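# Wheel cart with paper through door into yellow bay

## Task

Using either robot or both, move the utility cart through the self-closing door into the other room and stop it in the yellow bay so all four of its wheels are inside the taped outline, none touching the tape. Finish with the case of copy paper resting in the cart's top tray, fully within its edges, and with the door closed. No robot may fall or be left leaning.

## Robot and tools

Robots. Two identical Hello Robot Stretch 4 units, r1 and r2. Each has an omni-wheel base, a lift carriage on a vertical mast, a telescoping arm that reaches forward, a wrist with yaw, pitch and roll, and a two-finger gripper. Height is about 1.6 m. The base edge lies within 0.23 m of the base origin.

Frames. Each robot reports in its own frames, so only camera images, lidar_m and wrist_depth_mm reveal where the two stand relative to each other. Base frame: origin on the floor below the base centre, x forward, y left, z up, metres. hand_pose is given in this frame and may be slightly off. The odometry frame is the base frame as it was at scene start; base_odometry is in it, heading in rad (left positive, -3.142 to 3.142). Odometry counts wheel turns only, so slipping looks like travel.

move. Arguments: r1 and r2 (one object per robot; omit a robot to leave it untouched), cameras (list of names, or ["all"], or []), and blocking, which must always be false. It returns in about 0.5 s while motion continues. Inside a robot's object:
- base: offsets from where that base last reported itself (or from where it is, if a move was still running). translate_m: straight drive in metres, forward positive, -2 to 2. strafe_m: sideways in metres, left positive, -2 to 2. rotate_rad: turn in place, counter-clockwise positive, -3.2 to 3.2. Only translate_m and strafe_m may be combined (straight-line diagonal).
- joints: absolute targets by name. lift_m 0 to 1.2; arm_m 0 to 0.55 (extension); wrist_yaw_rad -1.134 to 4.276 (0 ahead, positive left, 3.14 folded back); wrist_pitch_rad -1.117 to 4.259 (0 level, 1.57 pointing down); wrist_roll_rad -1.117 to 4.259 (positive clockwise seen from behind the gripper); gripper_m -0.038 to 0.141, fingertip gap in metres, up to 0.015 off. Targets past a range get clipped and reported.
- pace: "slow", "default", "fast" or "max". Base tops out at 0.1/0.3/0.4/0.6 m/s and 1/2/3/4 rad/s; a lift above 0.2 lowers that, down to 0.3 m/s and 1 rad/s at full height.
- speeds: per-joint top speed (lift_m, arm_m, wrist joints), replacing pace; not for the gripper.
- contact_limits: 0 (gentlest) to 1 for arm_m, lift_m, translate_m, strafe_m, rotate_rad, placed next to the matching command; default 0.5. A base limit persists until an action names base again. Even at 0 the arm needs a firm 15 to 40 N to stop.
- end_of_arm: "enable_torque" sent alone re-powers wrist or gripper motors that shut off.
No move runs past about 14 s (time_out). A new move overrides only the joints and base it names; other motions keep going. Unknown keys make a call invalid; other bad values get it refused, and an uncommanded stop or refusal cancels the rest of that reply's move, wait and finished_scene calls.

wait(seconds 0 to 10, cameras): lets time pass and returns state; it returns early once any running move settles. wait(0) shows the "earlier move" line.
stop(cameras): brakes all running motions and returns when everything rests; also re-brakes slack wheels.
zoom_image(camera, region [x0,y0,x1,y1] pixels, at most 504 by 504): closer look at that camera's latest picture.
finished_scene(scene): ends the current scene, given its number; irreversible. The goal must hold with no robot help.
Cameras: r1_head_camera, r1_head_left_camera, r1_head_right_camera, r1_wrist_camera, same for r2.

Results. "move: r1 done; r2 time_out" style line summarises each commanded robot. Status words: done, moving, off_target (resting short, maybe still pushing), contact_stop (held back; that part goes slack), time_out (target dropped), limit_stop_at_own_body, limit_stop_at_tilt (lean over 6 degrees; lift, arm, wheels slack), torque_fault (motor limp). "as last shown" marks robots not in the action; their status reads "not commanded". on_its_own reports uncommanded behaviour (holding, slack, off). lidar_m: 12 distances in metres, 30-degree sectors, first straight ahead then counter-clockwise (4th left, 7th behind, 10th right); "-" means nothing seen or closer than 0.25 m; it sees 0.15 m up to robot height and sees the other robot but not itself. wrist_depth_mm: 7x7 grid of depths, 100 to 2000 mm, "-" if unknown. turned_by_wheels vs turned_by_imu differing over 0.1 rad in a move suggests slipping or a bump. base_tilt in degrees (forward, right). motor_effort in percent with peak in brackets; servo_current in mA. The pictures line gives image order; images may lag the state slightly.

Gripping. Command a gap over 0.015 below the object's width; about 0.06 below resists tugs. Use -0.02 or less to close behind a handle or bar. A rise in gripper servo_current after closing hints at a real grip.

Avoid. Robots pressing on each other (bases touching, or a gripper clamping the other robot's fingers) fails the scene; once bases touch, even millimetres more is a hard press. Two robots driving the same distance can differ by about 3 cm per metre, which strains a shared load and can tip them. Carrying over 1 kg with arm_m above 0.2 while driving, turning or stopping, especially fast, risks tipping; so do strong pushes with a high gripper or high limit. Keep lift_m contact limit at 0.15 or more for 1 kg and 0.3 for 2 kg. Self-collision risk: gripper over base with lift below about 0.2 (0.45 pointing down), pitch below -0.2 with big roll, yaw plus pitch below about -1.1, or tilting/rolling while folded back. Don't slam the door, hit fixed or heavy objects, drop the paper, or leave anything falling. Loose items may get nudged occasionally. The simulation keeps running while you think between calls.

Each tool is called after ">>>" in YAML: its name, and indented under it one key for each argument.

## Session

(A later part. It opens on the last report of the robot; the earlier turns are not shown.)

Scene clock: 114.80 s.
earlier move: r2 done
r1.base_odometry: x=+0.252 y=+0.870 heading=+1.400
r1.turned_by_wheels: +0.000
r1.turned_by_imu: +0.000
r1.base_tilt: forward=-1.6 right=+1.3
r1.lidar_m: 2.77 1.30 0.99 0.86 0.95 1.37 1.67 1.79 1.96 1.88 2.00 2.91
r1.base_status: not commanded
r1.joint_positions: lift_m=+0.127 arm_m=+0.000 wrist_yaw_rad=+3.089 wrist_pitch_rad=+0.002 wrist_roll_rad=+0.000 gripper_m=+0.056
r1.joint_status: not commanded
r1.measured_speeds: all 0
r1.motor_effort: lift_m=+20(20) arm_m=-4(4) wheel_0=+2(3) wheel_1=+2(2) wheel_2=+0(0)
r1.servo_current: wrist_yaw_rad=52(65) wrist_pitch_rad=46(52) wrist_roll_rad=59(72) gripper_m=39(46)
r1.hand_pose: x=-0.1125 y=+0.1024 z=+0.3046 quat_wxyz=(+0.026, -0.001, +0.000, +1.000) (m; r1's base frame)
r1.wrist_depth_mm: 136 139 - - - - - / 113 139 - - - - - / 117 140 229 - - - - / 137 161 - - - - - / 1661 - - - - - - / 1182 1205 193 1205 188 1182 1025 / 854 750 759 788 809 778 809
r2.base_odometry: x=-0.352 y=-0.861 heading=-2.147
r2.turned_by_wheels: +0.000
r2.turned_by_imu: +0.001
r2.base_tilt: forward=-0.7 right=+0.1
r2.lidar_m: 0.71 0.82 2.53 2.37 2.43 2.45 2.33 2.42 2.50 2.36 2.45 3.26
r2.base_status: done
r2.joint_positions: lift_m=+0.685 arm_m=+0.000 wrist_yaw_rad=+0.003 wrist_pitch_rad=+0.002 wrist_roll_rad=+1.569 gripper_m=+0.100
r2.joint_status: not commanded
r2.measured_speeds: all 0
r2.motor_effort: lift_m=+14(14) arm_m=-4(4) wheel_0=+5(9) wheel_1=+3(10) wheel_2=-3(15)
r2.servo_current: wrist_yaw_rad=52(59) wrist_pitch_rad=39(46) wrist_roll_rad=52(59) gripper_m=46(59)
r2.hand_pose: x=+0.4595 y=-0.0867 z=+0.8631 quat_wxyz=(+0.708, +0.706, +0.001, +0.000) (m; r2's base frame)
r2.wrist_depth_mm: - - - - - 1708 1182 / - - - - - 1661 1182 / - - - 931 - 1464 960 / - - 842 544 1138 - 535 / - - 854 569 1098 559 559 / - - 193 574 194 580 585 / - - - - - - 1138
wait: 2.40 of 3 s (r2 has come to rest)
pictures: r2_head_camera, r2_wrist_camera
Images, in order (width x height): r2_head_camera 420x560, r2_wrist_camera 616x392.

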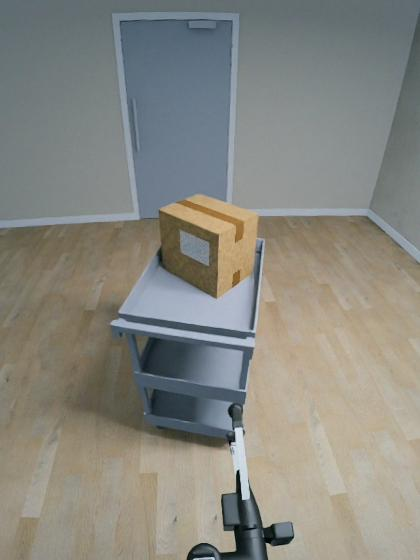

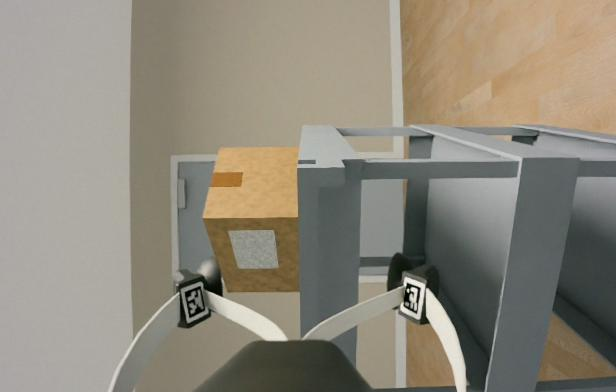

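>>> zoom_image:
  camera: "r2_wrist_camera"
  region: [200, 110, 440, 390]

>>> zoom_image:
  camera: "r2_head_camera"
  region: [90, 180, 290, 440]

>>> move:
  blocking: false
  r2: {"base":{"strafe_m":0.2}}

>>> wait:
  seconds: 3
  cameras: ["r2_head_camera","r2_head_left_camera","r2_wrist_camera"]

Scaled by 1.800.

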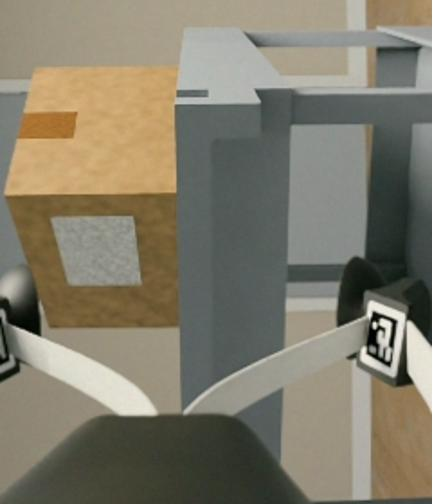

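Scaled by 1.938 from the camera's 420x560 image, which has a finer 1200x1600 frame.

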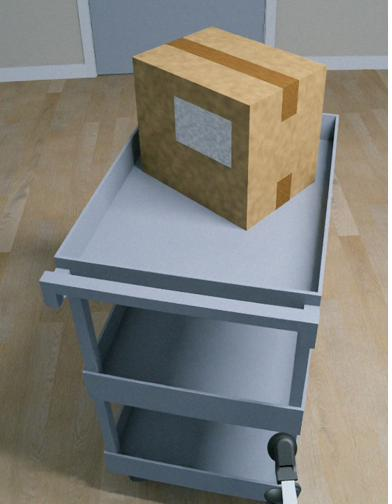

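Scene clock: 122.20 s.
move: r2 moving
r1: as last shown
r1.base_tilt: forward=-1.6 right=+1.2
r1.lidar_m: 2.77 1.29 0.96 0.86 0.95 1.37 1.65 1.77 1.95 1.89 2.01 2.91
r1.servo_current: wrist_yaw_rad=59(59) wrist_pitch_rad=39(46) wrist_roll_rad=46(59) gripper_m=39(46)
r1.wrist_depth_mm: 136 138 - - - - - / 113 139 - - - - - / 118 139 229 - - - - / 137 162 - - - - - / 1708 - - - - - - / 1182 1205 194 1160 187 1160 1025 / 854 750 759 798 788 788 820
r2.base_odometry: x=-0.322 y=-0.881 heading=-2.147
r2.turned_by_wheels: +0.000
r2.turned_by_imu: +0.001
r2.base_tilt: forward=-0.7 right=+0.1
r2.lidar_m: 0.72 0.82 2.49 2.34 2.40 2.48 2.31 2.41 2.53 2.38 2.49 0.74
r2.base_status: strafe_m moving
r2.joint_positions: lift_m=+0.685 arm_m=+0.000 wrist_yaw_rad=+0.003 wrist_pitch_rad=+0.002 wrist_roll_rad=+1.569 gripper_m=+0.100
r2.joint_status: not commanded
r2.measured_speeds: translate_m=+0.001 strafe_m=+0.141 rotate_rad=-0.003 lift_m=+0.000 arm_m=+0.000 wrist_yaw_rad=+0.000 wrist_pitch_rad=+0.000 wrist_roll_rad=+0.000
r2.motor_effort: lift_m=+14(14) arm_m=-4(4) wheel_0=-9(11) wheel_1=+10(12) wheel_2=-2(3)
r2.servo_current: wrist_yaw_rad=59(59) wrist_pitch_rad=39(46) wrist_roll_rad=46(59) gripper_m=52(52)
r2.hand_pose: x=+0.4595 y=-0.0867 z=+0.8631 quat_wxyz=(+0.708, +0.706, +0.001, +0.000) (m; r2's base frame)
r2.wrist_depth_mm: - - - - - 1708 1182 / - - - - - 1708 1205 / - - - 891 - 741 530 / - - 809 544 1118 - 544 / - - 891 574 1118 559 559 / - - 193 585 193 585 597 / - - - - - - 1160
pictures: none

Scene clock: 123.67 s.
earlier move: r2 done
r1.base_odometry: x=+0.252 y=+0.870 heading=+1.400
r1.turned_by_wheels: +0.000
r1.turned_by_imu: +0.000
r1.base_tilt: forward=-1.6 right=+1.3
r1.lidar_m: 2.77 1.29 0.98 0.86 0.95 1.39 1.66 1.82 1.97 1.90 2.03 2.88
r1.base_status: not commanded
r1.joint_positions: lift_m=+0.127 arm_m=+0.000 wrist_yaw_rad=+3.089 wrist_pitch_rad=+0.002 wrist_roll_rad=+0.000 gripper_m=+0.056
r1.joint_status: not commanded
r1.measured_speeds: all 0
r1.motor_effort: lift_m=+20(20) arm_m=-4(4) wheel_0=+2(3) wheel_1=+1(2) wheel_2=+0(0)
r1.servo_current: wrist_yaw_rad=39(59) wrist_pitch_rad=39(52) wrist_roll_rad=20(78) gripper_m=39(52)
r1.hand_pose: x=-0.1125 y=+0.1024 z=+0.3046 quat_wxyz=(+0.026, -0.001, +0.000, +1.000) (m; r1's base frame)
r1.wrist_depth_mm: 136 139 - - - - - / 113 139 - - - - - / 117 140 228 - - - - / 137 162 - - - - - / 1618 - - - - - - / 1205 1205 194 1205 187 1160 1042 / 842 759 750 798 788 768 809
r2.base_odometry: x=-0.185 y=-0.970 heading=-2.147
r2.turned_by_wheels: +0.000
r2.turned_by_imu: +0.000
r2.base_tilt: forward=-0.7 right=+0.1
r2.lidar_m: 0.76 3.25 2.31 2.17 2.25 2.46 2.33 2.41 2.68 2.58 2.66 0.75
r2.base_status: done
r2.joint_positions: lift_m=+0.685 arm_m=+0.000 wrist_yaw_rad=+0.003 wrist_pitch_rad=+0.002 wrist_roll_rad=+1.569 gripper_m=+0.100
r2.joint_status: not commanded
r2.measured_speeds: all 0
r2.motor_effort: lift_m=+14(14) arm_m=-4(4) wheel_0=-2(12) wheel_1=+2(13) wheel_2=+0(3)
r2.servo_current: wrist_yaw_rad=39(59) wrist_pitch_rad=39(46) wrist_roll_rad=52(59) gripper_m=52(59)
r2.hand_pose: x=+0.4595 y=-0.0867 z=+0.8631 quat_wxyz=(+0.708, +0.706, +0.001, +0.000) (m; r2's base frame)
r2.wrist_depth_mm: - - - - - 1366 521 / - - - 549 - - 544 / - - 820 569 - 559 554 / - - 976 591 - 585 585 / - - - 615 - 609 1138 / - - 193 585 193 1430 1182 / - - - - - 1863 1182
wait: 1.47 of 3 s (r2 has come to rest)
pictures: r2_head_camera, r2_head_left_camera, r2_wrist_camera
Images, in order (width x height): r2_head_camera 420x560, r2_head_left_camera 420x672, r2_wrist_camera 616x392.

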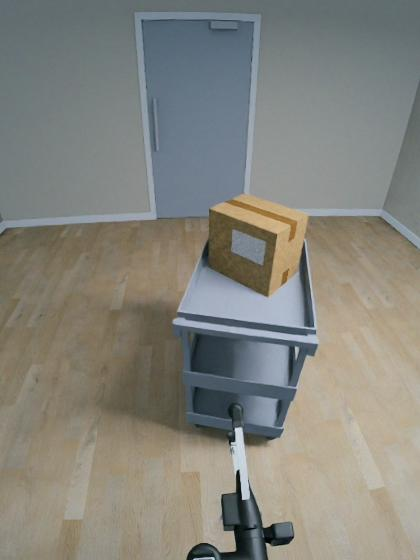

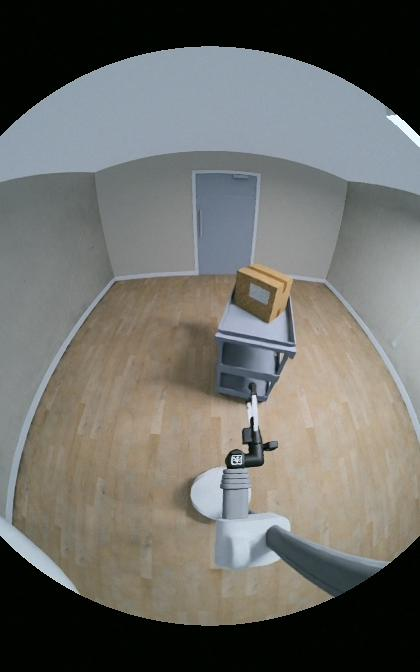

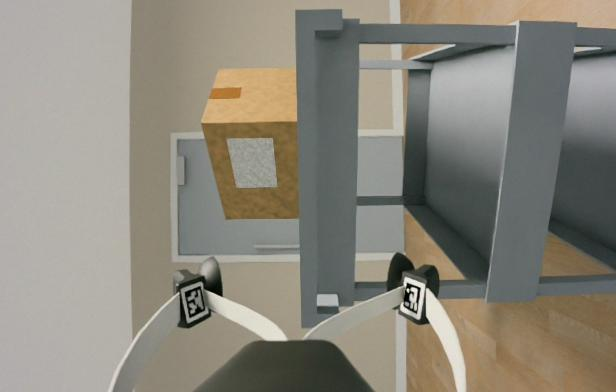

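>>> move:
  blocking: false
  r2: {"base":{"translate_m":0.33,"strafe_m":-0.05},"pace":"slow"}

>>> wait:
  seconds: 5
  cameras: ["r2_head_camera","r2_wrist_camera"]

Scene clock: 149.90 s.
move: r2 moving
r1: as last shown
r1.base_tilt: forward=-1.6 right=+1.2
r1.lidar_m: 2.75 1.30 0.98 0.87 0.94 1.38 1.68 1.80 1.95 1.88 2.02 2.92
r1.motor_effort: lift_m=+20(20) arm_m=-4(4) wheel_0=+2(3) wheel_1=+2(2) wheel_2=+0(0)
r1.servo_current: wrist_yaw_rad=46(65) wrist_pitch_rad=46(52) wrist_roll_rad=46(65) gripper_m=46(46)
r1.wrist_depth_mm: 137 139 - - - - - / 113 139 - - - - - / 118 139 229 - - - - / 137 162 - - - - - / 1661 - - - - - - / 1160 1205 193 1182 189 1160 1042 / 854 759 750 798 798 778 809
r2.base_odometry: x=-0.193 y=-0.980 heading=-2.147
r2.turned_by_wheels: +0.000
r2.turned_by_imu: +0.001
r2.base_tilt: forward=-0.6 right=+0.0
r2.lidar_m: 0.75 3.23 2.31 2.18 2.22 2.50 2.35 2.41 2.72 2.57 2.62 0.73
r2.base_status: translate_m moving; strafe_m moving
r2.joint_positions: lift_m=+0.685 arm_m=+0.000 wrist_yaw_rad=+0.003 wrist_pitch_rad=+0.002 wrist_roll_rad=+1.569 gripper_m=+0.100
r2.joint_status: not commanded
r2.measured_speeds: translate_m=+0.049 strafe_m=-0.007 rotate_rad=+0.000 lift_m=+0.000 arm_m=+0.000 wrist_yaw_rad=+0.000 wrist_pitch_rad=+0.000 wrist_roll_rad=+0.000
r2.motor_effort: lift_m=+14(14) arm_m=-4(4) wheel_0=+5(10) wheel_1=+5(7) wheel_2=-9(10)
r2.servo_current: wrist_yaw_rad=46(52) wrist_pitch_rad=39(46) wrist_roll_rad=52(59) gripper_m=46(52)
r2.hand_pose: x=+0.4595 y=-0.0867 z=+0.8631 quat_wxyz=(+0.708, +0.706, +0.001, +0.000) (m; r2's base frame)
r2.wrist_depth_mm: - - - 512 - 1366 517 / - - - 535 1118 - 530 / - - 809 554 - - 544 / - - 960 580 - 574 569 / - - - 603 - 597 1078 / - - 192 609 193 1430 1182 / - - - - - 1863 1205
pictures: none

Scene clock: 154.00 s.
earlier move: r2 done
r1.base_odometry: x=+0.252 y=+0.870 heading=+1.400
r1.turned_by_wheels: +0.000
r1.turned_by_imu: +0.000
r1.base_tilt: forward=-1.6 right=+1.3
r1.lidar_m: 2.77 1.30 0.99 0.87 0.93 1.39 1.67 1.79 1.97 1.88 2.01 2.95
r1.base_status: not commanded
r1.joint_positions: lift_m=+0.127 arm_m=+0.000 wrist_yaw_rad=+3.089 wrist_pitch_rad=+0.002 wrist_roll_rad=+0.000 gripper_m=+0.056
r1.joint_status: not commanded
r1.measured_speeds: all 0
r1.motor_effort: lift_m=+20(20) arm_m=-4(4) wheel_0=+2(3) wheel_1=+1(2) wheel_2=+0(0)
r1.servo_current: wrist_yaw_rad=39(72) wrist_pitch_rad=46(52) wrist_roll_rad=46(72) gripper_m=33(52)
r1.hand_pose: x=-0.1125 y=+0.1024 z=+0.3046 quat_wxyz=(+0.026, -0.001, +0.000, +1.000) (m; r1's base frame)
r1.wrist_depth_mm: 136 139 - - - - - / 113 139 - - - - - / 118 139 229 - - - - / 137 162 - - - - - / 1661 - - - - - - / 1182 1182 193 1205 187 1138 1042 / 842 741 759 809 798 768 809
r2.base_odometry: x=-0.406 y=-1.220 heading=-2.147
r2.turned_by_wheels: +0.000
r2.turned_by_imu: +0.000
r2.base_tilt: forward=-0.7 right=+0.1
r2.lidar_m: 0.44 0.51 2.39 2.25 2.27 2.82 2.66 2.77 2.65 2.48 2.58 0.42
r2.base_status: done
r2.joint_positions: lift_m=+0.685 arm_m=+0.000 wrist_yaw_rad=+0.003 wrist_pitch_rad=+0.002 wrist_roll_rad=+1.569 gripper_m=+0.100
r2.joint_status: not commanded
r2.measured_speeds: all 0
r2.motor_effort: lift_m=+14(15) arm_m=-3(4) wheel_0=+3(13) wheel_1=+4(7) wheel_2=-6(11)
r2.servo_current: wrist_yaw_rad=46(65) wrist_pitch_rad=39(46) wrist_roll_rad=52(65) gripper_m=46(59)
r2.hand_pose: x=+0.4595 y=-0.0867 z=+0.8631 quat_wxyz=(+0.708, +0.706, +0.001, +0.000) (m; r2's base frame)
r2.wrist_depth_mm: - - - 160 213 - - / - - 492 166 223 788 - / - - 466 174 231 - - / - - 539 181 239 854 - / - - 621 189 249 - - / - - 193 195 193 1537 525 / - - - - - 1863 477
wait: 4.10 of 5 s (r2 has come to rest)
pictures: r2_head_camera, r2_wrist_camera
Images, in order (width x height): r2_head_camera 420x560, r2_wrist_camera 616x392.

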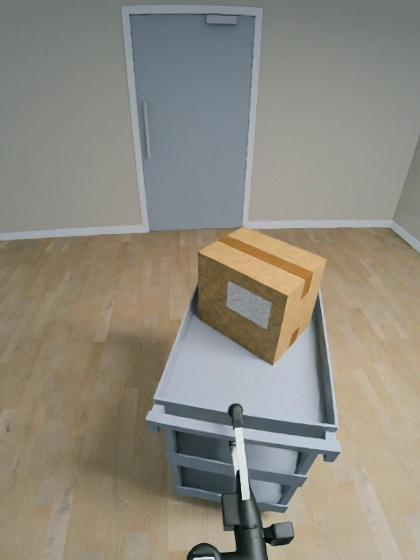

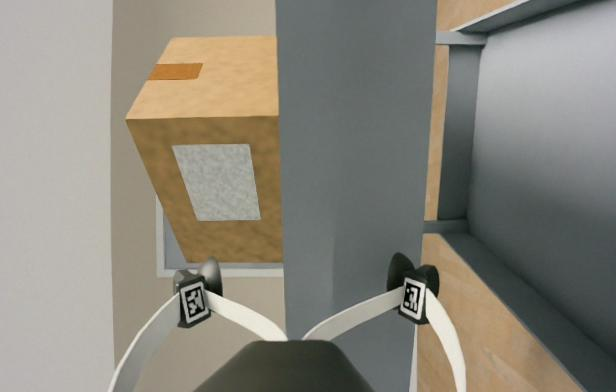

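>>> move:
  blocking: false
  r2: {"joints":{"gripper_m":-0.02,"arm_m":0.01}}

>>> wait:
  seconds: 2

>>> wait:
  seconds: 1.5
  cameras: ["r2_head_camera","r2_wrist_camera"]

Scene clock: 161.37 s.
move: r2 moving
r1: as last shown
r1.base_tilt: forward=-1.6 right=+1.2
r1.lidar_m: 2.77 1.30 0.98 0.86 0.92 1.38 1.68 1.78 1.96 1.90 2.01 2.90
r1.motor_effort: lift_m=+20(20) arm_m=-4(4) wheel_0=+2(2) wheel_1=+2(2) wheel_2=+0(0)
r1.servo_current: wrist_yaw_rad=46(65) wrist_pitch_rad=39(46) wrist_roll_rad=65(65) gripper_m=39(52)
r1.wrist_depth_mm: 136 138 - - - - - / 113 139 - - - - - / 118 140 229 - - - - / 137 162 - - - - - / 1708 - - - - - - / 1160 1205 193 1205 187 1138 1008 / 842 750 750 809 778 778 820
r2.base_odometry: x=-0.406 y=-1.220 heading=-2.147
r2.turned_by_wheels: +0.000
r2.turned_by_imu: +0.000
r2.base_tilt: forward=-0.7 right=+0.0
r2.lidar_m: 0.42 0.52 2.35 2.24 2.28 2.79 2.65 2.76 2.63 2.50 2.58 0.43
r2.base_status: not commanded
r2.joint_positions: lift_m=+0.685 arm_m=+0.010 wrist_yaw_rad=+0.003 wrist_pitch_rad=+0.002 wrist_roll_rad=+1.569 gripper_m=+0.083
r2.joint_status: arm_m moving; gripper_m moving
r2.measured_speeds: all 0
r2.motor_effort: lift_m=+14(14) arm_m=+4(10) wheel_0=+3(4) wheel_1=+3(4) wheel_2=-6(6)
r2.servo_current: wrist_yaw_rad=39(52) wrist_pitch_rad=46(46) wrist_roll_rad=33(59) gripper_m=143(143)
r2.hand_pose: x=+0.4693 y=-0.0867 z=+0.8631 quat_wxyz=(+0.708, +0.707, +0.001, +0.000) (m; r2's base frame)
r2.wrist_depth_mm: - - - 153 207 - - / - - 488 159 216 759 - / - 480 452 165 224 - - / - - 525 229 232 854 - / - - 597 180 239 - - / - - 195 185 191 1537 521 / - - - - 260 1921 477
pictures: none

Scene clock: 162.80 s.
earlier move: r2 done
r1.base_odometry: x=+0.252 y=+0.870 heading=+1.400
r1.turned_by_wheels: +0.000
r1.turned_by_imu: +0.000
r1.base_tilt: forward=-1.6 right=+1.3
r1.lidar_m: 2.77 1.27 0.98 0.88 0.94 1.39 1.66 1.79 1.95 1.90 2.02 2.90
r1.base_status: not commanded
r1.joint_positions: lift_m=+0.127 arm_m=+0.000 wrist_yaw_rad=+3.089 wrist_pitch_rad=+0.002 wrist_roll_rad=+0.000 gripper_m=+0.056
r1.joint_status: not commanded
r1.measured_speeds: all 0
r1.motor_effort: lift_m=+20(20) arm_m=-4(4) wheel_0=+2(3) wheel_1=+1(2) wheel_2=+0(0)
r1.servo_current: wrist_yaw_rad=65(65) wrist_pitch_rad=46(52) wrist_roll_rad=46(65) gripper_m=39(52)
r1.hand_pose: x=-0.1125 y=+0.1024 z=+0.3046 quat_wxyz=(+0.026, -0.001, +0.000, +1.000) (m; r1's base frame)
r1.wrist_depth_mm: 136 138 - - - - - / 113 139 - - - - - / 117 140 229 - - - - / 137 162 - - - - - / 1661 - - - - - - / 1182 1205 194 1182 187 1182 1042 / 854 759 759 798 809 778 820
r2.base_odometry: x=-0.406 y=-1.220 heading=-2.147
r2.turned_by_wheels: +0.000
r2.turned_by_imu: +0.000
r2.base_tilt: forward=-0.7 right=+0.1
r2.lidar_m: 0.44 0.50 2.38 2.24 2.29 2.82 2.67 2.74 2.62 2.49 2.56 0.41
r2.base_status: not commanded
r2.joint_positions: lift_m=+0.685 arm_m=+0.010 wrist_yaw_rad=+0.003 wrist_pitch_rad=+0.002 wrist_roll_rad=+1.569 gripper_m=-0.019
r2.joint_status: all done
r2.measured_speeds: all 0
r2.motor_effort: lift_m=+15(15) arm_m=+4(10) wheel_0=+2(4) wheel_1=+3(4) wheel_2=-3(6)
r2.servo_current: wrist_yaw_rad=46(59) wrist_pitch_rad=39(46) wrist_roll_rad=46(59) gripper_m=104(260)
r2.hand_pose: x=+0.4695 y=-0.0867 z=+0.8630 quat_wxyz=(+0.708, +0.707, +0.001, +0.000) (m; r2's base frame)
r2.wrist_depth_mm: - - - 140 196 - - / - - 466 146 204 768 - / - 455 449 153 212 - - / - - 521 159 221 831 - / - - 621 168 231 - - / - - 187 175 179 1618 - / - - - - - 1708 466
wait: 1.43 of 2 s (r2 has come to rest)
pictures: none

Scene clock: 164.30 s.
r1.base_odometry: x=+0.252 y=+0.870 heading=+1.400
r1.turned_by_wheels: +0.000
r1.turned_by_imu: +0.000
r1.base_tilt: forward=-1.6 right=+1.3
r1.lidar_m: 2.76 1.28 0.98 0.87 0.95 1.37 1.66 1.78 1.96 1.89 2.01 2.93
r1.base_status: not commanded
r1.joint_positions: lift_m=+0.127 arm_m=+0.000 wrist_yaw_rad=+3.089 wrist_pitch_rad=+0.002 wrist_roll_rad=+0.000 gripper_m=+0.056
r1.joint_status: not commanded
r1.measured_speeds: all 0
r1.motor_effort: lift_m=+20(20) arm_m=-4(4) wheel_0=+2(3) wheel_1=+2(2) wheel_2=+0(0)
r1.servo_current: wrist_yaw_rad=52(65) wrist_pitch_rad=39(52) wrist_roll_rad=46(65) gripper_m=39(52)
r1.hand_pose: x=-0.1125 y=+0.1024 z=+0.3046 quat_wxyz=(+0.026, -0.001, +0.000, +1.000) (m; r1's base frame)
r1.wrist_depth_mm: 136 138 - - - - - / 113 139 - - - - - / 118 140 229 - - - - / 137 162 - - - - - / 1618 - - - - - - / 1182 1182 194 1182 187 1138 1042 / 842 750 741 798 788 768 820
r2.base_odometry: x=-0.406 y=-1.220 heading=-2.147
r2.turned_by_wheels: +0.000
r2.turned_by_imu: +0.000
r2.base_tilt: forward=-0.6 right=+0.1
r2.lidar_m: 0.41 0.49 2.33 2.25 2.26 2.81 2.66 2.74 2.63 2.49 2.58 0.42
r2.base_status: not commanded
r2.joint_positions: lift_m=+0.685 arm_m=+0.010 wrist_yaw_rad=+0.003 wrist_pitch_rad=+0.002 wrist_roll_rad=+1.569 gripper_m=-0.019
r2.joint_status: all done
r2.measured_speeds: all 0
r2.motor_effort: lift_m=+15(15) arm_m=+4(10) wheel_0=+2(4) wheel_1=+3(4) wheel_2=-3(6)
r2.servo_current: wrist_yaw_rad=46(59) wrist_pitch_rad=39(46) wrist_roll_rad=46(59) gripper_m=104(260)
r2.hand_pose: x=+0.4695 y=-0.0867 z=+0.8630 quat_wxyz=(+0.708, +0.707, +0.001, +0.000) (m; r2's base frame)
r2.wrist_depth_mm: - - - 141 196 - - / - - 469 146 204 768 - / - 459 449 153 211 - - / - - 517 160 220 842 - / - - 615 168 230 - - / - - 186 174 179 1618 - / - - - - - 1756 466
wait: 1.50 s; at rest by 0.27 s
pictures: r2_head_camera, r2_wrist_camera
Images, in order (width x height): r2_head_camera 420x560, r2_wrist_camera 616x392.

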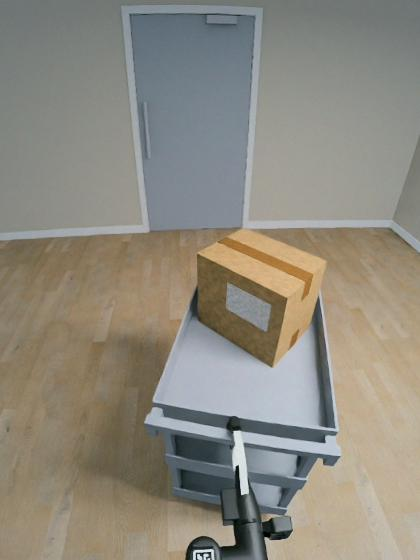

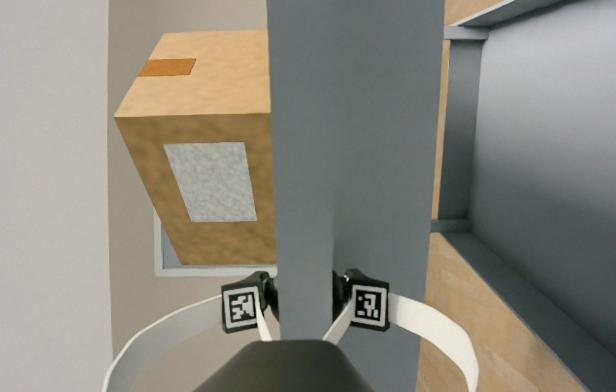

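>>> move:
  blocking: false
  r2: {"base":{"translate_m":-0.8,"strafe_m":-0.05},"pace":"slow"}

>>> wait:
  seconds: 9
  cameras: ["r2_head_camera","r2_wrist_camera","r2_head_left_camera"]

Scene clock: 170.20 s.
move: r2 moving
r1: as last shown
r1.base_tilt: forward=-1.6 right=+1.2
r1.lidar_m: 2.78 1.29 0.97 0.86 0.94 1.39 1.68 1.79 1.96 1.89 2.03 2.92
r1.motor_effort: lift_m=+20(20) arm_m=-4(4) wheel_0=+2(2) wheel_1=+1(2) wheel_2=+0(0)
r1.servo_current: wrist_yaw_rad=52(65) wrist_pitch_rad=46(46) wrist_roll_rad=39(72) gripper_m=39(46)
r1.wrist_depth_mm: 136 139 - - - - - / 113 140 - - - - - / 118 140 229 - - - - / 137 162 - - - - - / 1708 - - - - - - / 1205 1205 193 1182 188 1138 1042 / 831 741 759 809 788 778 831
r2.base_odometry: x=-0.400 y=-1.209 heading=-2.147
r2.turned_by_wheels: +0.000
r2.turned_by_imu: +0.001
r2.base_tilt: forward=-0.6 right=+0.1
r2.lidar_m: 0.43 0.49 2.36 2.25 2.30 2.78 2.65 2.75 2.60 2.48 2.57 0.43
r2.base_status: translate_m moving; strafe_m moving
r2.joint_positions: lift_m=+0.685 arm_m=+0.010 wrist_yaw_rad=+0.003 wrist_pitch_rad=+0.002 wrist_roll_rad=+1.569 gripper_m=-0.019
r2.joint_status: not commanded
r2.measured_speeds: translate_m=-0.048 strafe_m=-0.003 rotate_rad=+0.002 lift_m=+0.000 arm_m=+0.000 wrist_yaw_rad=+0.000 wrist_pitch_rad=+0.000 wrist_roll_rad=+0.000
r2.motor_effort: lift_m=+15(15) arm_m=+1(4) wheel_0=-6(10) wheel_1=-7(9) wheel_2=+13(14)
r2.servo_current: wrist_yaw_rad=46(52) wrist_pitch_rad=46(46) wrist_roll_rad=39(59) gripper_m=111(111)
r2.hand_pose: x=+0.4695 y=-0.0867 z=+0.8630 quat_wxyz=(+0.708, +0.707, +0.001, +0.000) (m; r2's base frame)
r2.wrist_depth_mm: - - - 141 197 - - / - - 469 146 204 768 - / - 455 449 153 213 - - / - - 517 160 221 854 - / - - 621 168 232 - - / - - 187 174 179 1618 - / - - - - - 1708 466
pictures: none

Scene clock: 179.00 s.
earlier move: r2 done
r1.base_odometry: x=+0.252 y=+0.870 heading=+1.400
r1.turned_by_wheels: +0.000
r1.turned_by_imu: -0.001
r1.base_tilt: forward=-1.6 right=+1.3
r1.lidar_m: 2.78 1.28 0.97 0.87 0.94 1.40 1.68 1.79 1.95 1.89 2.00 2.89
r1.base_status: not commanded
r1.joint_positions: lift_m=+0.127 arm_m=+0.000 wrist_yaw_rad=+3.089 wrist_pitch_rad=+0.002 wrist_roll_rad=+0.000 gripper_m=+0.056
r1.joint_status: not commanded
r1.measured_speeds: all 0
r1.motor_effort: lift_m=+20(20) arm_m=-4(4) wheel_0=+2(3) wheel_1=+1(2) wheel_2=+0(0)
r1.servo_current: wrist_yaw_rad=52(72) wrist_pitch_rad=46(52) wrist_roll_rad=39(72) gripper_m=39(52)
r1.hand_pose: x=-0.1125 y=+0.1024 z=+0.3046 quat_wxyz=(+0.026, -0.001, +0.000, +1.000) (m; r1's base frame)
r1.wrist_depth_mm: 136 139 - - - - - / 113 139 - - - - - / 118 140 229 - - - - / 137 162 - - - - - / 1661 - - - - - - / 1182 1205 193 1205 187 1182 1042 / 831 750 759 798 788 778 820
r2.base_odometry: x=-0.013 y=-0.522 heading=-2.147
r2.turned_by_wheels: +0.000
r2.turned_by_imu: +0.003
r2.base_tilt: forward=-0.7 right=+0.1
r2.lidar_m: 0.36 0.38 2.40 2.23 2.33 1.98 1.84 1.93 2.57 2.49 2.57 0.46
r2.base_status: done
r2.joint_positions: lift_m=+0.685 arm_m=+0.010 wrist_yaw_rad=+0.003 wrist_pitch_rad=+0.004 wrist_roll_rad=+1.570 gripper_m=-0.019
r2.joint_status: not commanded
r2.measured_speeds: all 0
r2.motor_effort: lift_m=+17(17) arm_m=-4(4) wheel_0=-3(12) wheel_1=-6(9) wheel_2=+7(14)
r2.servo_current: wrist_yaw_rad=33(65) wrist_pitch_rad=39(46) wrist_roll_rad=52(65) gripper_m=98(111)
r2.hand_pose: x=+0.4695 y=-0.0867 z=+0.8622 quat_wxyz=(+0.708, +0.707, +0.002, +0.000) (m; r2's base frame)
r2.wrist_depth_mm: - - - 256 263 1537 1138 / - - - 251 253 1708 500 / - - - 186 247 788 - / - - 496 181 241 842 - / - - 484 177 236 820 - / - - 189 172 181 - - / - - 544 - 224 - -
wait: 8.80 of 9 s (r2 has come to rest)
pictures: r2_head_camera, r2_head_left_camera, r2_wrist_camera
Images, in order (width x height): r2_head_camera 420x560, r2_head_left_camera 420x672, r2_wrist_camera 616x392.

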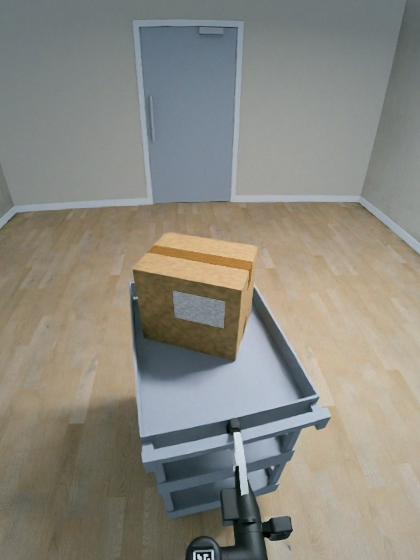

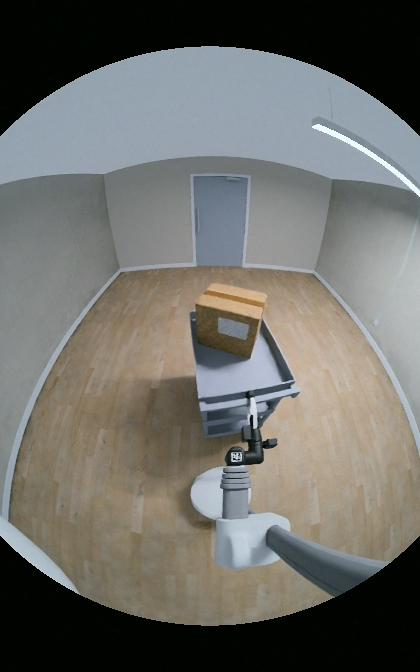

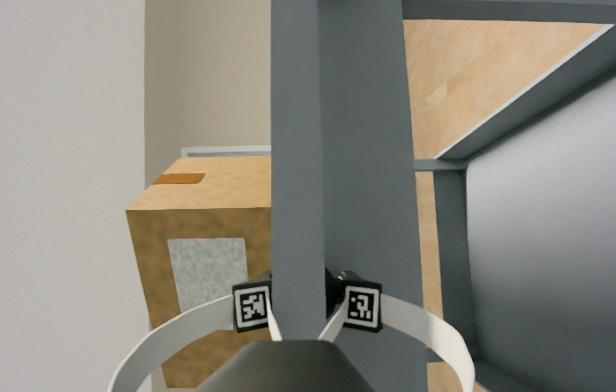

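>>> zoom_image:
  camera: "r2_head_camera"
  region: [110, 220, 330, 440]

>>> zoom_image:
  camera: "r2_head_left_camera"
  region: [170, 260, 320, 440]

Scaled by 2.291 from the camera's 420x560 image, which has a finer 1200x1600 frame.

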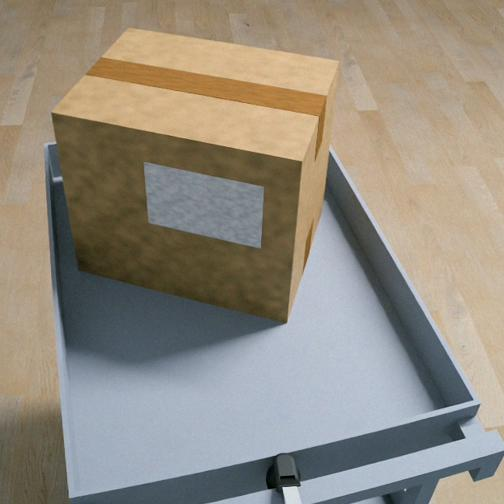

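Scaled by 2.800 from the camera's 420x672 image, which has a finer 600x960 frame.

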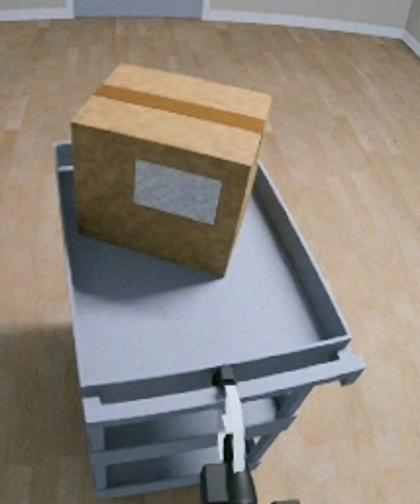

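>>> move:
  blocking: false
  r2: {"base":{"translate_m":-0.35,"strafe_m":0.06},"pace":"slow"}

>>> wait:
  seconds: 5
  cameras: ["r2_head_camera","r2_wrist_camera"]

Scene clock: 197.93 s.
move: r2 moving
r1: as last shown
r1.turned_by_imu: +0.000
r1.base_tilt: forward=-1.6 right=+1.2
r1.lidar_m: 2.78 1.29 0.99 0.86 0.93 1.36 1.68 1.79 1.94 1.90 2.01 2.90
r1.motor_effort: lift_m=+20(20) arm_m=-4(4) wheel_0=+2(3) wheel_1=+2(2) wheel_2=+0(0)
r1.servo_current: wrist_yaw_rad=52(59) wrist_pitch_rad=39(46) wrist_roll_rad=65(65) gripper_m=39(46)
r1.wrist_depth_mm: 136 138 - - - - - / 113 139 - - - - - / 118 140 229 - - - - / 137 162 - - - - - / 1661 - - - - - - / 1205 1205 194 1205 187 1182 1042 / 854 732 759 809 788 768 809
r2.base_odometry: x=-0.004 y=-0.512 heading=-2.147
r2.turned_by_wheels: +0.000
r2.turned_by_imu: +0.000
r2.base_tilt: forward=-0.7 right=+0.0
r2.lidar_m: 0.36 0.37 2.39 2.23 2.34 1.95 1.85 1.91 2.52 2.46 2.58 0.45
r2.base_status: translate_m moving; strafe_m moving
r2.joint_positions: lift_m=+0.685 arm_m=+0.010 wrist_yaw_rad=+0.003 wrist_pitch_rad=+0.004 wrist_roll_rad=+1.570 gripper_m=-0.019
r2.joint_status: not commanded
r2.measured_speeds: translate_m=-0.048 strafe_m=+0.008 rotate_rad=+0.000 lift_m=+0.000 arm_m=+0.000 wrist_yaw_rad=+0.000 wrist_pitch_rad=+0.000 wrist_roll_rad=+0.000
r2.motor_effort: lift_m=+17(17) arm_m=-3(4) wheel_0=-5(8) wheel_1=-5(8) wheel_2=+11(12)
r2.servo_current: wrist_yaw_rad=46(59) wrist_pitch_rad=52(52) wrist_roll_rad=39(52) gripper_m=91(91)
r2.hand_pose: x=+0.4695 y=-0.0867 z=+0.8622 quat_wxyz=(+0.707, +0.707, +0.002, +0.000) (m; r2's base frame)
r2.wrist_depth_mm: - - - 197 264 1537 1138 / - - - 251 254 1661 500 / - - - 187 248 820 - / - - 500 182 241 831 - / - - 484 177 235 820 - / - - 187 172 181 - - / - - 539 - 225 - -
pictures: none

Scene clock: 202.27 s.
earlier move: r2 done
r1.base_odometry: x=+0.252 y=+0.870 heading=+1.400
r1.turned_by_wheels: +0.000
r1.turned_by_imu: +0.000
r1.base_tilt: forward=-1.6 right=+1.3
r1.lidar_m: 2.77 1.28 0.98 0.87 0.94 1.38 1.68 1.81 1.95 1.90 2.02 2.92
r1.base_status: not commanded
r1.joint_positions: lift_m=+0.127 arm_m=+0.000 wrist_yaw_rad=+3.089 wrist_pitch_rad=+0.002 wrist_roll_rad=+0.000 gripper_m=+0.056
r1.joint_status: not commanded
r1.measured_speeds: all 0
r1.motor_effort: lift_m=+20(20) arm_m=-4(4) wheel_0=+2(3) wheel_1=+2(2) wheel_2=+0(0)
r1.servo_current: wrist_yaw_rad=39(65) wrist_pitch_rad=39(52) wrist_roll_rad=72(72) gripper_m=46(52)
r1.hand_pose: x=-0.1125 y=+0.1024 z=+0.3046 quat_wxyz=(+0.026, -0.001, +0.000, +1.000) (m; r1's base frame)
r1.wrist_depth_mm: 136 138 - - - - - / 113 139 - - - - - / 117 139 229 - - - - / 137 162 - - - - - / 1708 - - - - - - / 1205 1205 193 1205 187 1160 1025 / 842 741 741 798 788 768 820
r2.base_odometry: x=+0.228 y=-0.261 heading=-2.147
r2.turned_by_wheels: +0.000
r2.turned_by_imu: -0.001
r2.base_tilt: forward=-0.7 right=+0.0
r2.lidar_m: 0.36 0.36 2.25 2.16 2.25 1.63 1.53 1.58 2.11 2.55 2.65 0.46
r2.base_status: done
r2.joint_positions: lift_m=+0.685 arm_m=+0.010 wrist_yaw_rad=+0.000 wrist_pitch_rad=+0.004 wrist_roll_rad=+1.570 gripper_m=-0.019
r2.joint_status: not commanded
r2.measured_speeds: all 0
r2.motor_effort: lift_m=+17(17) arm_m=-3(4) wheel_0=-5(11) wheel_1=-4(8) wheel_2=+4(12)
r2.servo_current: wrist_yaw_rad=46(65) wrist_pitch_rad=39(52) wrist_roll_rad=59(65) gripper_m=85(98)
r2.hand_pose: x=+0.4693 y=-0.0874 z=+0.8622 quat_wxyz=(+0.707, +0.707, +0.001, -0.001) (m; r2's base frame)
r2.wrist_depth_mm: - - - 273 281 1366 1098 / - - - 262 267 1618 492 / - - - 251 255 1618 - / - - 569 186 246 809 - / - 484 477 180 236 831 - / - - 187 171 182 - - / - - 517 - 220 - -
wait: 4.33 of 5 s (r2 has come to rest)
pictures: r2_head_camera, r2_wrist_camera
Images, in order (width x height): r2_head_camera 420x560, r2_wrist_camera 616x392.

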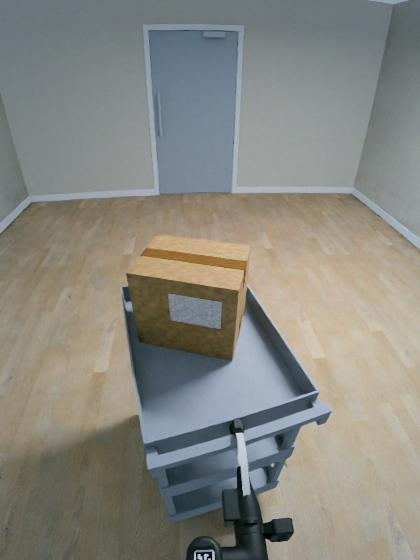

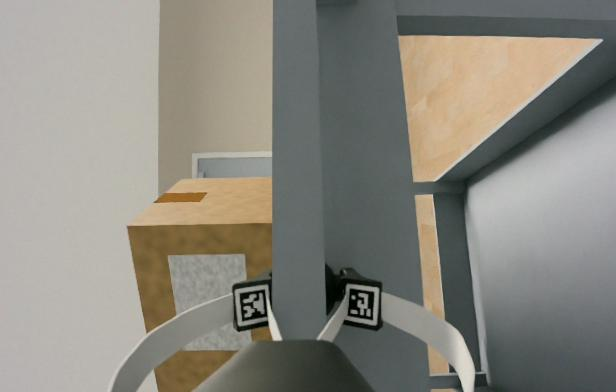

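>>> move:
  blocking: false
  r2: {"joints":{"gripper_m":0.1}}

>>> wait:
  seconds: 2

>>> move:
  blocking: false
  r2: {"base":{"translate_m":-0.2}}

>>> wait:
  seconds: 2

>>> move:
  blocking: false
  r2: {"base":{"rotate_rad":0.067},"joints":{"lift_m":0.82,"wrist_roll_rad":0}}

>>> wait:
  seconds: 2
  cameras: ["r2_head_camera","r2_wrist_camera"]

Scene clock: 221.50 s.
move: r2 moving
r1: as last shown
r1.base_tilt: forward=-1.6 right=+1.2
r1.lidar_m: 2.74 1.29 0.96 0.87 0.92 1.40 1.65 1.82 1.97 1.88 2.01 2.92
r1.motor_effort: lift_m=+20(20) arm_m=-4(4) wheel_0=+2(2) wheel_1=+1(2) wheel_2=+0(0)
r1.servo_current: wrist_yaw_rad=39(65) wrist_pitch_rad=39(46) wrist_roll_rad=59(59) gripper_m=39(46)
r1.wrist_depth_mm: 136 139 - - - - - / 113 139 - - - - - / 118 140 229 - - - - / 137 162 - - - - - / 1661 - - - - - - / 1182 1205 193 1205 187 1160 1025 / 831 750 759 798 788 778 809
r2.base_odometry: x=+0.228 y=-0.261 heading=-2.147
r2.turned_by_wheels: +0.000
r2.turned_by_imu: +0.000
r2.base_tilt: forward=-0.6 right=+0.1
r2.lidar_m: 0.37 0.39 2.27 2.16 2.25 1.58 1.51 1.57 2.08 2.56 2.62 0.47
r2.base_status: not commanded
r2.joint_positions: lift_m=+0.685 arm_m=+0.010 wrist_yaw_rad=-0.001 wrist_pitch_rad=+0.004 wrist_roll_rad=+1.570 gripper_m=+0.005
r2.joint_status: gripper_m moving
r2.measured_speeds: all 0
r2.motor_effort: lift_m=+17(17) arm_m=-3(4) wheel_0=-5(6) wheel_1=-3(4) wheel_2=+3(4)
r2.servo_current: wrist_yaw_rad=39(59) wrist_pitch_rad=39(46) wrist_roll_rad=46(65) gripper_m=98(98)
r2.hand_pose: x=+0.4692 y=-0.0877 z=+0.8622 quat_wxyz=(+0.707, +0.707, +0.001, -0.002) (m; r2's base frame)
r2.wrist_depth_mm: - - - 281 287 303 315 / - - - 265 273 1708 496 / - - - 199 260 1808 - / - - 585 190 250 809 - / - - 477 184 241 820 - / - - 190 176 183 - - / - - 517 - 224 - -
pictures: none

Scene clock: 222.93 s.
earlier move: r2 done
r1.base_odometry: x=+0.252 y=+0.870 heading=+1.400
r1.turned_by_wheels: +0.000
r1.turned_by_imu: +0.000
r1.base_tilt: forward=-1.6 right=+1.3
r1.lidar_m: 2.79 1.29 0.98 0.87 0.92 1.38 1.65 1.78 1.97 1.88 2.02 2.91
r1.base_status: not commanded
r1.joint_positions: lift_m=+0.127 arm_m=+0.000 wrist_yaw_rad=+3.089 wrist_pitch_rad=+0.002 wrist_roll_rad=+0.000 gripper_m=+0.056
r1.joint_status: not commanded
r1.measured_speeds: all 0
r1.motor_effort: lift_m=+20(20) arm_m=-4(4) wheel_0=+2(3) wheel_1=+1(2) wheel_2=+0(0)
r1.servo_current: wrist_yaw_rad=46(65) wrist_pitch_rad=39(46) wrist_roll_rad=59(65) gripper_m=39(52)
r1.hand_pose: x=-0.1125 y=+0.1024 z=+0.3046 quat_wxyz=(+0.026, -0.001, +0.000, +1.000) (m; r1's base frame)
r1.wrist_depth_mm: 136 138 - - - - - / 114 139 - - - - - / 118 140 229 - - - - / 137 162 - - - - - / 1661 - - - - - - / 1182 1182 193 1182 187 1205 1025 / 854 750 759 798 798 768 820
r2.base_odometry: x=+0.228 y=-0.261 heading=-2.147
r2.turned_by_wheels: +0.000
r2.turned_by_imu: +0.000
r2.base_tilt: forward=-0.7 right=+0.1
r2.lidar_m: 0.37 0.40 2.28 2.17 2.27 1.59 1.53 1.57 2.11 2.55 2.62 0.48
r2.base_status: not commanded
r2.joint_positions: lift_m=+0.685 arm_m=+0.010 wrist_yaw_rad=-0.002 wrist_pitch_rad=+0.004 wrist_roll_rad=+1.570 gripper_m=+0.100
r2.joint_status: all done
r2.measured_speeds: all 0
r2.motor_effort: lift_m=+17(17) arm_m=-3(4) wheel_0=-3(6) wheel_1=-2(4) wheel_2=+2(4)
r2.servo_current: wrist_yaw_rad=59(59) wrist_pitch_rad=33(46) wrist_roll_rad=46(65) gripper_m=52(111)
r2.hand_pose: x=+0.4692 y=-0.0879 z=+0.8622 quat_wxyz=(+0.707, +0.707, +0.001, -0.002) (m; r2's base frame)
r2.wrist_depth_mm: - - - 227 296 1397 1060 / - - - 217 282 1661 508 / - - - 207 268 1708 - / - - 569 201 259 854 - / - - 488 193 248 842 - / - - 195 185 194 - - / - - 544 - 235 - -
wait: 1.43 of 2 s (r2 has come to rest)
pictures: none

Scene clock: 223.43 s.
move: r2 moving
r1: as last shown
r1.lidar_m: 2.77 1.28 0.98 0.87 0.92 1.38 1.67 1.81 1.96 1.89 2.01 2.94
r1.motor_effort: lift_m=+20(20) arm_m=-4(4) wheel_0=+2(3) wheel_1=+2(2) wheel_2=+0(0)
r1.servo_current: wrist_yaw_rad=39(59) wrist_pitch_rad=39(46) wrist_roll_rad=52(65) gripper_m=39(46)
r1.wrist_depth_mm: 137 138 - - - - - / 113 139 - - - - - / 118 140 229 - - - - / 137 161 - - - - - / 1661 - - - - - - / 1182 1182 194 1205 187 1160 1042 / 842 750 750 809 798 778 809
r2.base_odometry: x=+0.245 y=-0.235 heading=-2.147
r2.turned_by_wheels: +0.000
r2.turned_by_imu: +0.000
r2.base_tilt: forward=-0.7 right=+0.0
r2.lidar_m: 0.41 3.23 2.29 2.15 2.18 1.55 1.48 1.54 2.03 2.54 2.62 0.50
r2.base_status: translate_m moving
r2.joint_positions: lift_m=+0.685 arm_m=+0.010 wrist_yaw_rad=-0.002 wrist_pitch_rad=+0.004 wrist_roll_rad=+1.570 gripper_m=+0.100
r2.joint_status: not commanded
r2.measured_speeds: translate_m=-0.121 strafe_m=+0.000 rotate_rad=+0.001 lift_m=+0.000 arm_m=+0.000 wrist_yaw_rad=+0.000 wrist_pitch_rad=+0.000 wrist_roll_rad=+0.000
r2.motor_effort: lift_m=+17(17) arm_m=-3(4) wheel_0=-8(9) wheel_1=-8(9) wheel_2=+12(13)
r2.servo_current: wrist_yaw_rad=46(59) wrist_pitch_rad=52(52) wrist_roll_rad=52(65) gripper_m=52(59)
r2.hand_pose: x=+0.4692 y=-0.0879 z=+0.8622 quat_wxyz=(+0.707, +0.707, +0.001, -0.002) (m; r2's base frame)
r2.wrist_depth_mm: - - - 319 325 340 338 / - - - 304 309 1661 504 / - - - 294 297 1756 - / - - 591 286 285 - - / - - 517 273 274 854 - / - - 195 210 194 - - / - - 569 - 258 - -
pictures: none

Scene clock: 225.00 s.
earlier move: r2 done
r1.base_odometry: x=+0.252 y=+0.870 heading=+1.400
r1.turned_by_wheels: +0.000
r1.turned_by_imu: +0.000
r1.base_tilt: forward=-1.5 right=+1.3
r1.lidar_m: 2.79 1.29 0.98 0.87 0.93 1.40 1.67 1.79 1.98 1.89 2.02 2.91
r1.base_status: not commanded
r1.joint_positions: lift_m=+0.127 arm_m=+0.000 wrist_yaw_rad=+3.089 wrist_pitch_rad=+0.002 wrist_roll_rad=+0.000 gripper_m=+0.056
r1.joint_status: not commanded
r1.measured_speeds: all 0
r1.motor_effort: lift_m=+20(20) arm_m=-4(4) wheel_0=+2(3) wheel_1=+1(2) wheel_2=+0(0)
r1.servo_current: wrist_yaw_rad=46(72) wrist_pitch_rad=46(46) wrist_roll_rad=46(65) gripper_m=39(46)
r1.hand_pose: x=-0.1125 y=+0.1024 z=+0.3046 quat_wxyz=(+0.026, -0.001, +0.000, +1.000) (m; r1's base frame)
r1.wrist_depth_mm: 136 139 - - - - - / 113 139 - - - - - / 118 140 229 - - - - / 137 162 - - - - - / 1661 - - - - - - / 1182 1205 194 1205 187 1138 1025 / 854 750 750 798 798 778 820
r2.base_odometry: x=+0.337 y=-0.094 heading=-2.148
r2.turned_by_wheels: +0.000
r2.turned_by_imu: +0.000
r2.base_tilt: forward=-0.7 right=+0.1
r2.lidar_m: 0.56 3.27 2.31 2.16 1.95 1.40 1.30 1.35 1.83 2.53 2.64 0.66
r2.base_status: done
r2.joint_positions: lift_m=+0.685 arm_m=+0.010 wrist_yaw_rad=-0.002 wrist_pitch_rad=+0.004 wrist_roll_rad=+1.570 gripper_m=+0.100
r2.joint_status: not commanded
r2.measured_speeds: all 0
r2.motor_effort: lift_m=+17(17) arm_m=-3(4) wheel_0=-4(12) wheel_1=-4(9) wheel_2=+4(14)
r2.servo_current: wrist_yaw_rad=39(59) wrist_pitch_rad=46(52) wrist_roll_rad=46(65) gripper_m=52(59)
r2.hand_pose: x=+0.4692 y=-0.0879 z=+0.8622 quat_wxyz=(+0.707, +0.707, +0.001, -0.002) (m; r2's base frame)
r2.wrist_depth_mm: - - - - - 1661 1160 / - - - 488 - 1808 496 / - - - 473 - 820 480 / - - 831 459 - - 459 / - - 699 442 442 - 436 / - - 195 424 192 - - / - - - - - - -
wait: 1.57 of 2 s (r2 has come to rest)
pictures: none

Scene clock: 225.50 s.
move: r2 moving
r1: as last shown
r1.base_tilt: forward=-1.6 right=+1.3
r1.lidar_m: 2.79 1.31 0.97 0.87 0.95 1.37 1.68 1.79 1.96 1.88 2.01 2.92
r1.servo_current: wrist_yaw_rad=20(52) wrist_pitch_rad=39(46) wrist_roll_rad=46(72) gripper_m=39(46)
r1.wrist_depth_mm: 136 138 - - - - - / 113 139 - - - - - / 117 140 229 - - - - / 137 161 - - - - - / 1661 - - - - - - / 1182 1205 193 1182 188 1160 1025 / 842 759 750 809 798 768 820
r2.base_odometry: x=+0.337 y=-0.094 heading=-2.081
r2.turned_by_wheels: +0.066
r2.turned_by_imu: +0.064
r2.base_tilt: forward=-0.7 right=+0.1
r2.lidar_m: 0.56 3.00 2.25 2.15 1.85 1.37 1.32 1.38 1.94 2.57 2.69 0.64
r2.base_status: rotate_rad moving
r2.joint_positions: lift_m=+0.723 arm_m=+0.010 wrist_yaw_rad=-0.002 wrist_pitch_rad=+0.004 wrist_roll_rad=+0.982 gripper_m=+0.100
r2.joint_status: lift_m moving; wrist_roll_rad moving
r2.measured_speeds: translate_m=+0.000 strafe_m=+0.000 rotate_rad=+0.000 lift_m=+0.146 arm_m=+0.000 wrist_yaw_rad=+0.000 wrist_pitch_rad=+0.000 wrist_roll_rad=-1.820
r2.motor_effort: lift_m=+24(25) arm_m=-3(4) wheel_0=-7(7) wheel_1=-3(8) wheel_2=-5(9)
r2.servo_current: wrist_yaw_rad=52(52) wrist_pitch_rad=39(46) wrist_roll_rad=78(104) gripper_m=46(59)
r2.hand_pose: x=+0.4692 y=-0.0879 z=+0.8998 quat_wxyz=(+0.882, +0.471, +0.001, -0.002) (m; r2's base frame)
r2.wrist_depth_mm: - - - - - - - / - - - - - 469 1808 / - - - 778 452 - 1499 / - - 723 683 439 - 1499 / - - 759 707 430 - - / - - 193 362 187 - - / - - - - - - -
pictures: none

Scene clock: 226.63 s.
earlier move: r2 done
r1.base_odometry: x=+0.252 y=+0.870 heading=+1.400
r1.turned_by_wheels: +0.000
r1.turned_by_imu: +0.000
r1.base_tilt: forward=-1.6 right=+1.3
r1.lidar_m: 2.76 1.31 0.98 0.86 0.95 1.39 1.66 1.78 1.93 1.88 2.01 2.91
r1.base_status: not commanded
r1.joint_positions: lift_m=+0.127 arm_m=+0.000 wrist_yaw_rad=+3.089 wrist_pitch_rad=+0.002 wrist_roll_rad=+0.000 gripper_m=+0.056
r1.joint_status: not commanded
r1.measured_speeds: all 0
r1.motor_effort: lift_m=+20(20) arm_m=-4(4) wheel_0=+2(3) wheel_1=+1(2) wheel_2=+0(0)
r1.servo_current: wrist_yaw_rad=46(65) wrist_pitch_rad=39(46) wrist_roll_rad=46(72) gripper_m=46(46)
r1.hand_pose: x=-0.1125 y=+0.1024 z=+0.3046 quat_wxyz=(+0.026, -0.001, +0.000, +1.000) (m; r1's base frame)
r1.wrist_depth_mm: 136 138 - - - - - / 113 139 - - - - - / 118 140 229 - - - - / 137 162 - - - - - / 1661 - - - - - - / 1182 1205 193 1182 187 1160 1042 / 842 741 759 798 778 768 820
r2.base_odometry: x=+0.337 y=-0.094 heading=-2.081
r2.turned_by_wheels: +0.000
r2.turned_by_imu: +0.000
r2.base_tilt: forward=-0.7 right=+0.1
r2.lidar_m: 0.55 3.04 2.25 2.16 1.82 1.38 1.30 1.39 1.98 2.56 2.69 0.64
r2.base_status: done
r2.joint_positions: lift_m=+0.820 arm_m=+0.010 wrist_yaw_rad=-0.002 wrist_pitch_rad=+0.004 wrist_roll_rad=+0.002 gripper_m=+0.100
r2.joint_status: all done
r2.measured_speeds: all 0
r2.motor_effort: lift_m=+21(25) arm_m=-4(4) wheel_0=-4(7) wheel_1=-3(8) wheel_2=-3(9)
r2.servo_current: wrist_yaw_rad=46(59) wrist_pitch_rad=52(52) wrist_roll_rad=59(104) gripper_m=52(59)
r2.hand_pose: x=+0.4692 y=-0.0879 z=+0.9968 quat_wxyz=(+1.000, +0.001, +0.002, -0.001) (m; r2's base frame)
r2.wrist_depth_mm: - - - - - - - / - - - - - - - / - - - - - - - / - - 778 707 - - - / - - 768 707 820 - - / - - 190 699 194 569 - / - - 377 - 392 407 418
wait: 1.13 of 2 s (r2 has come to rest)
pictures: r2_head_camera, r2_wrist_camera
Images, in order (width x height): r2_head_camera 420x560, r2_wrist_camera 616x392.

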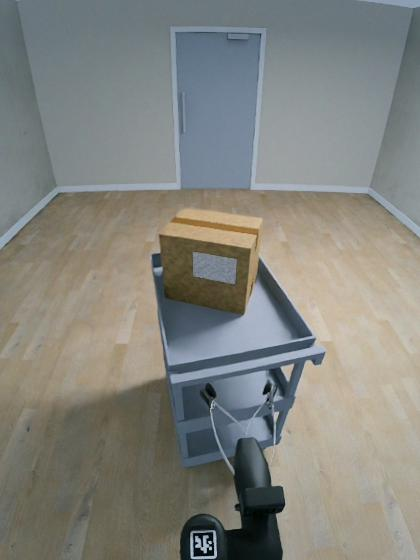

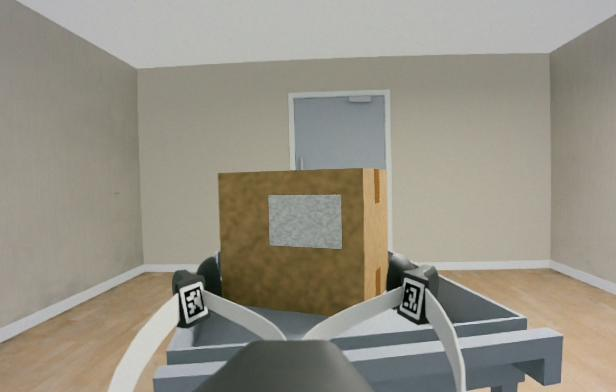

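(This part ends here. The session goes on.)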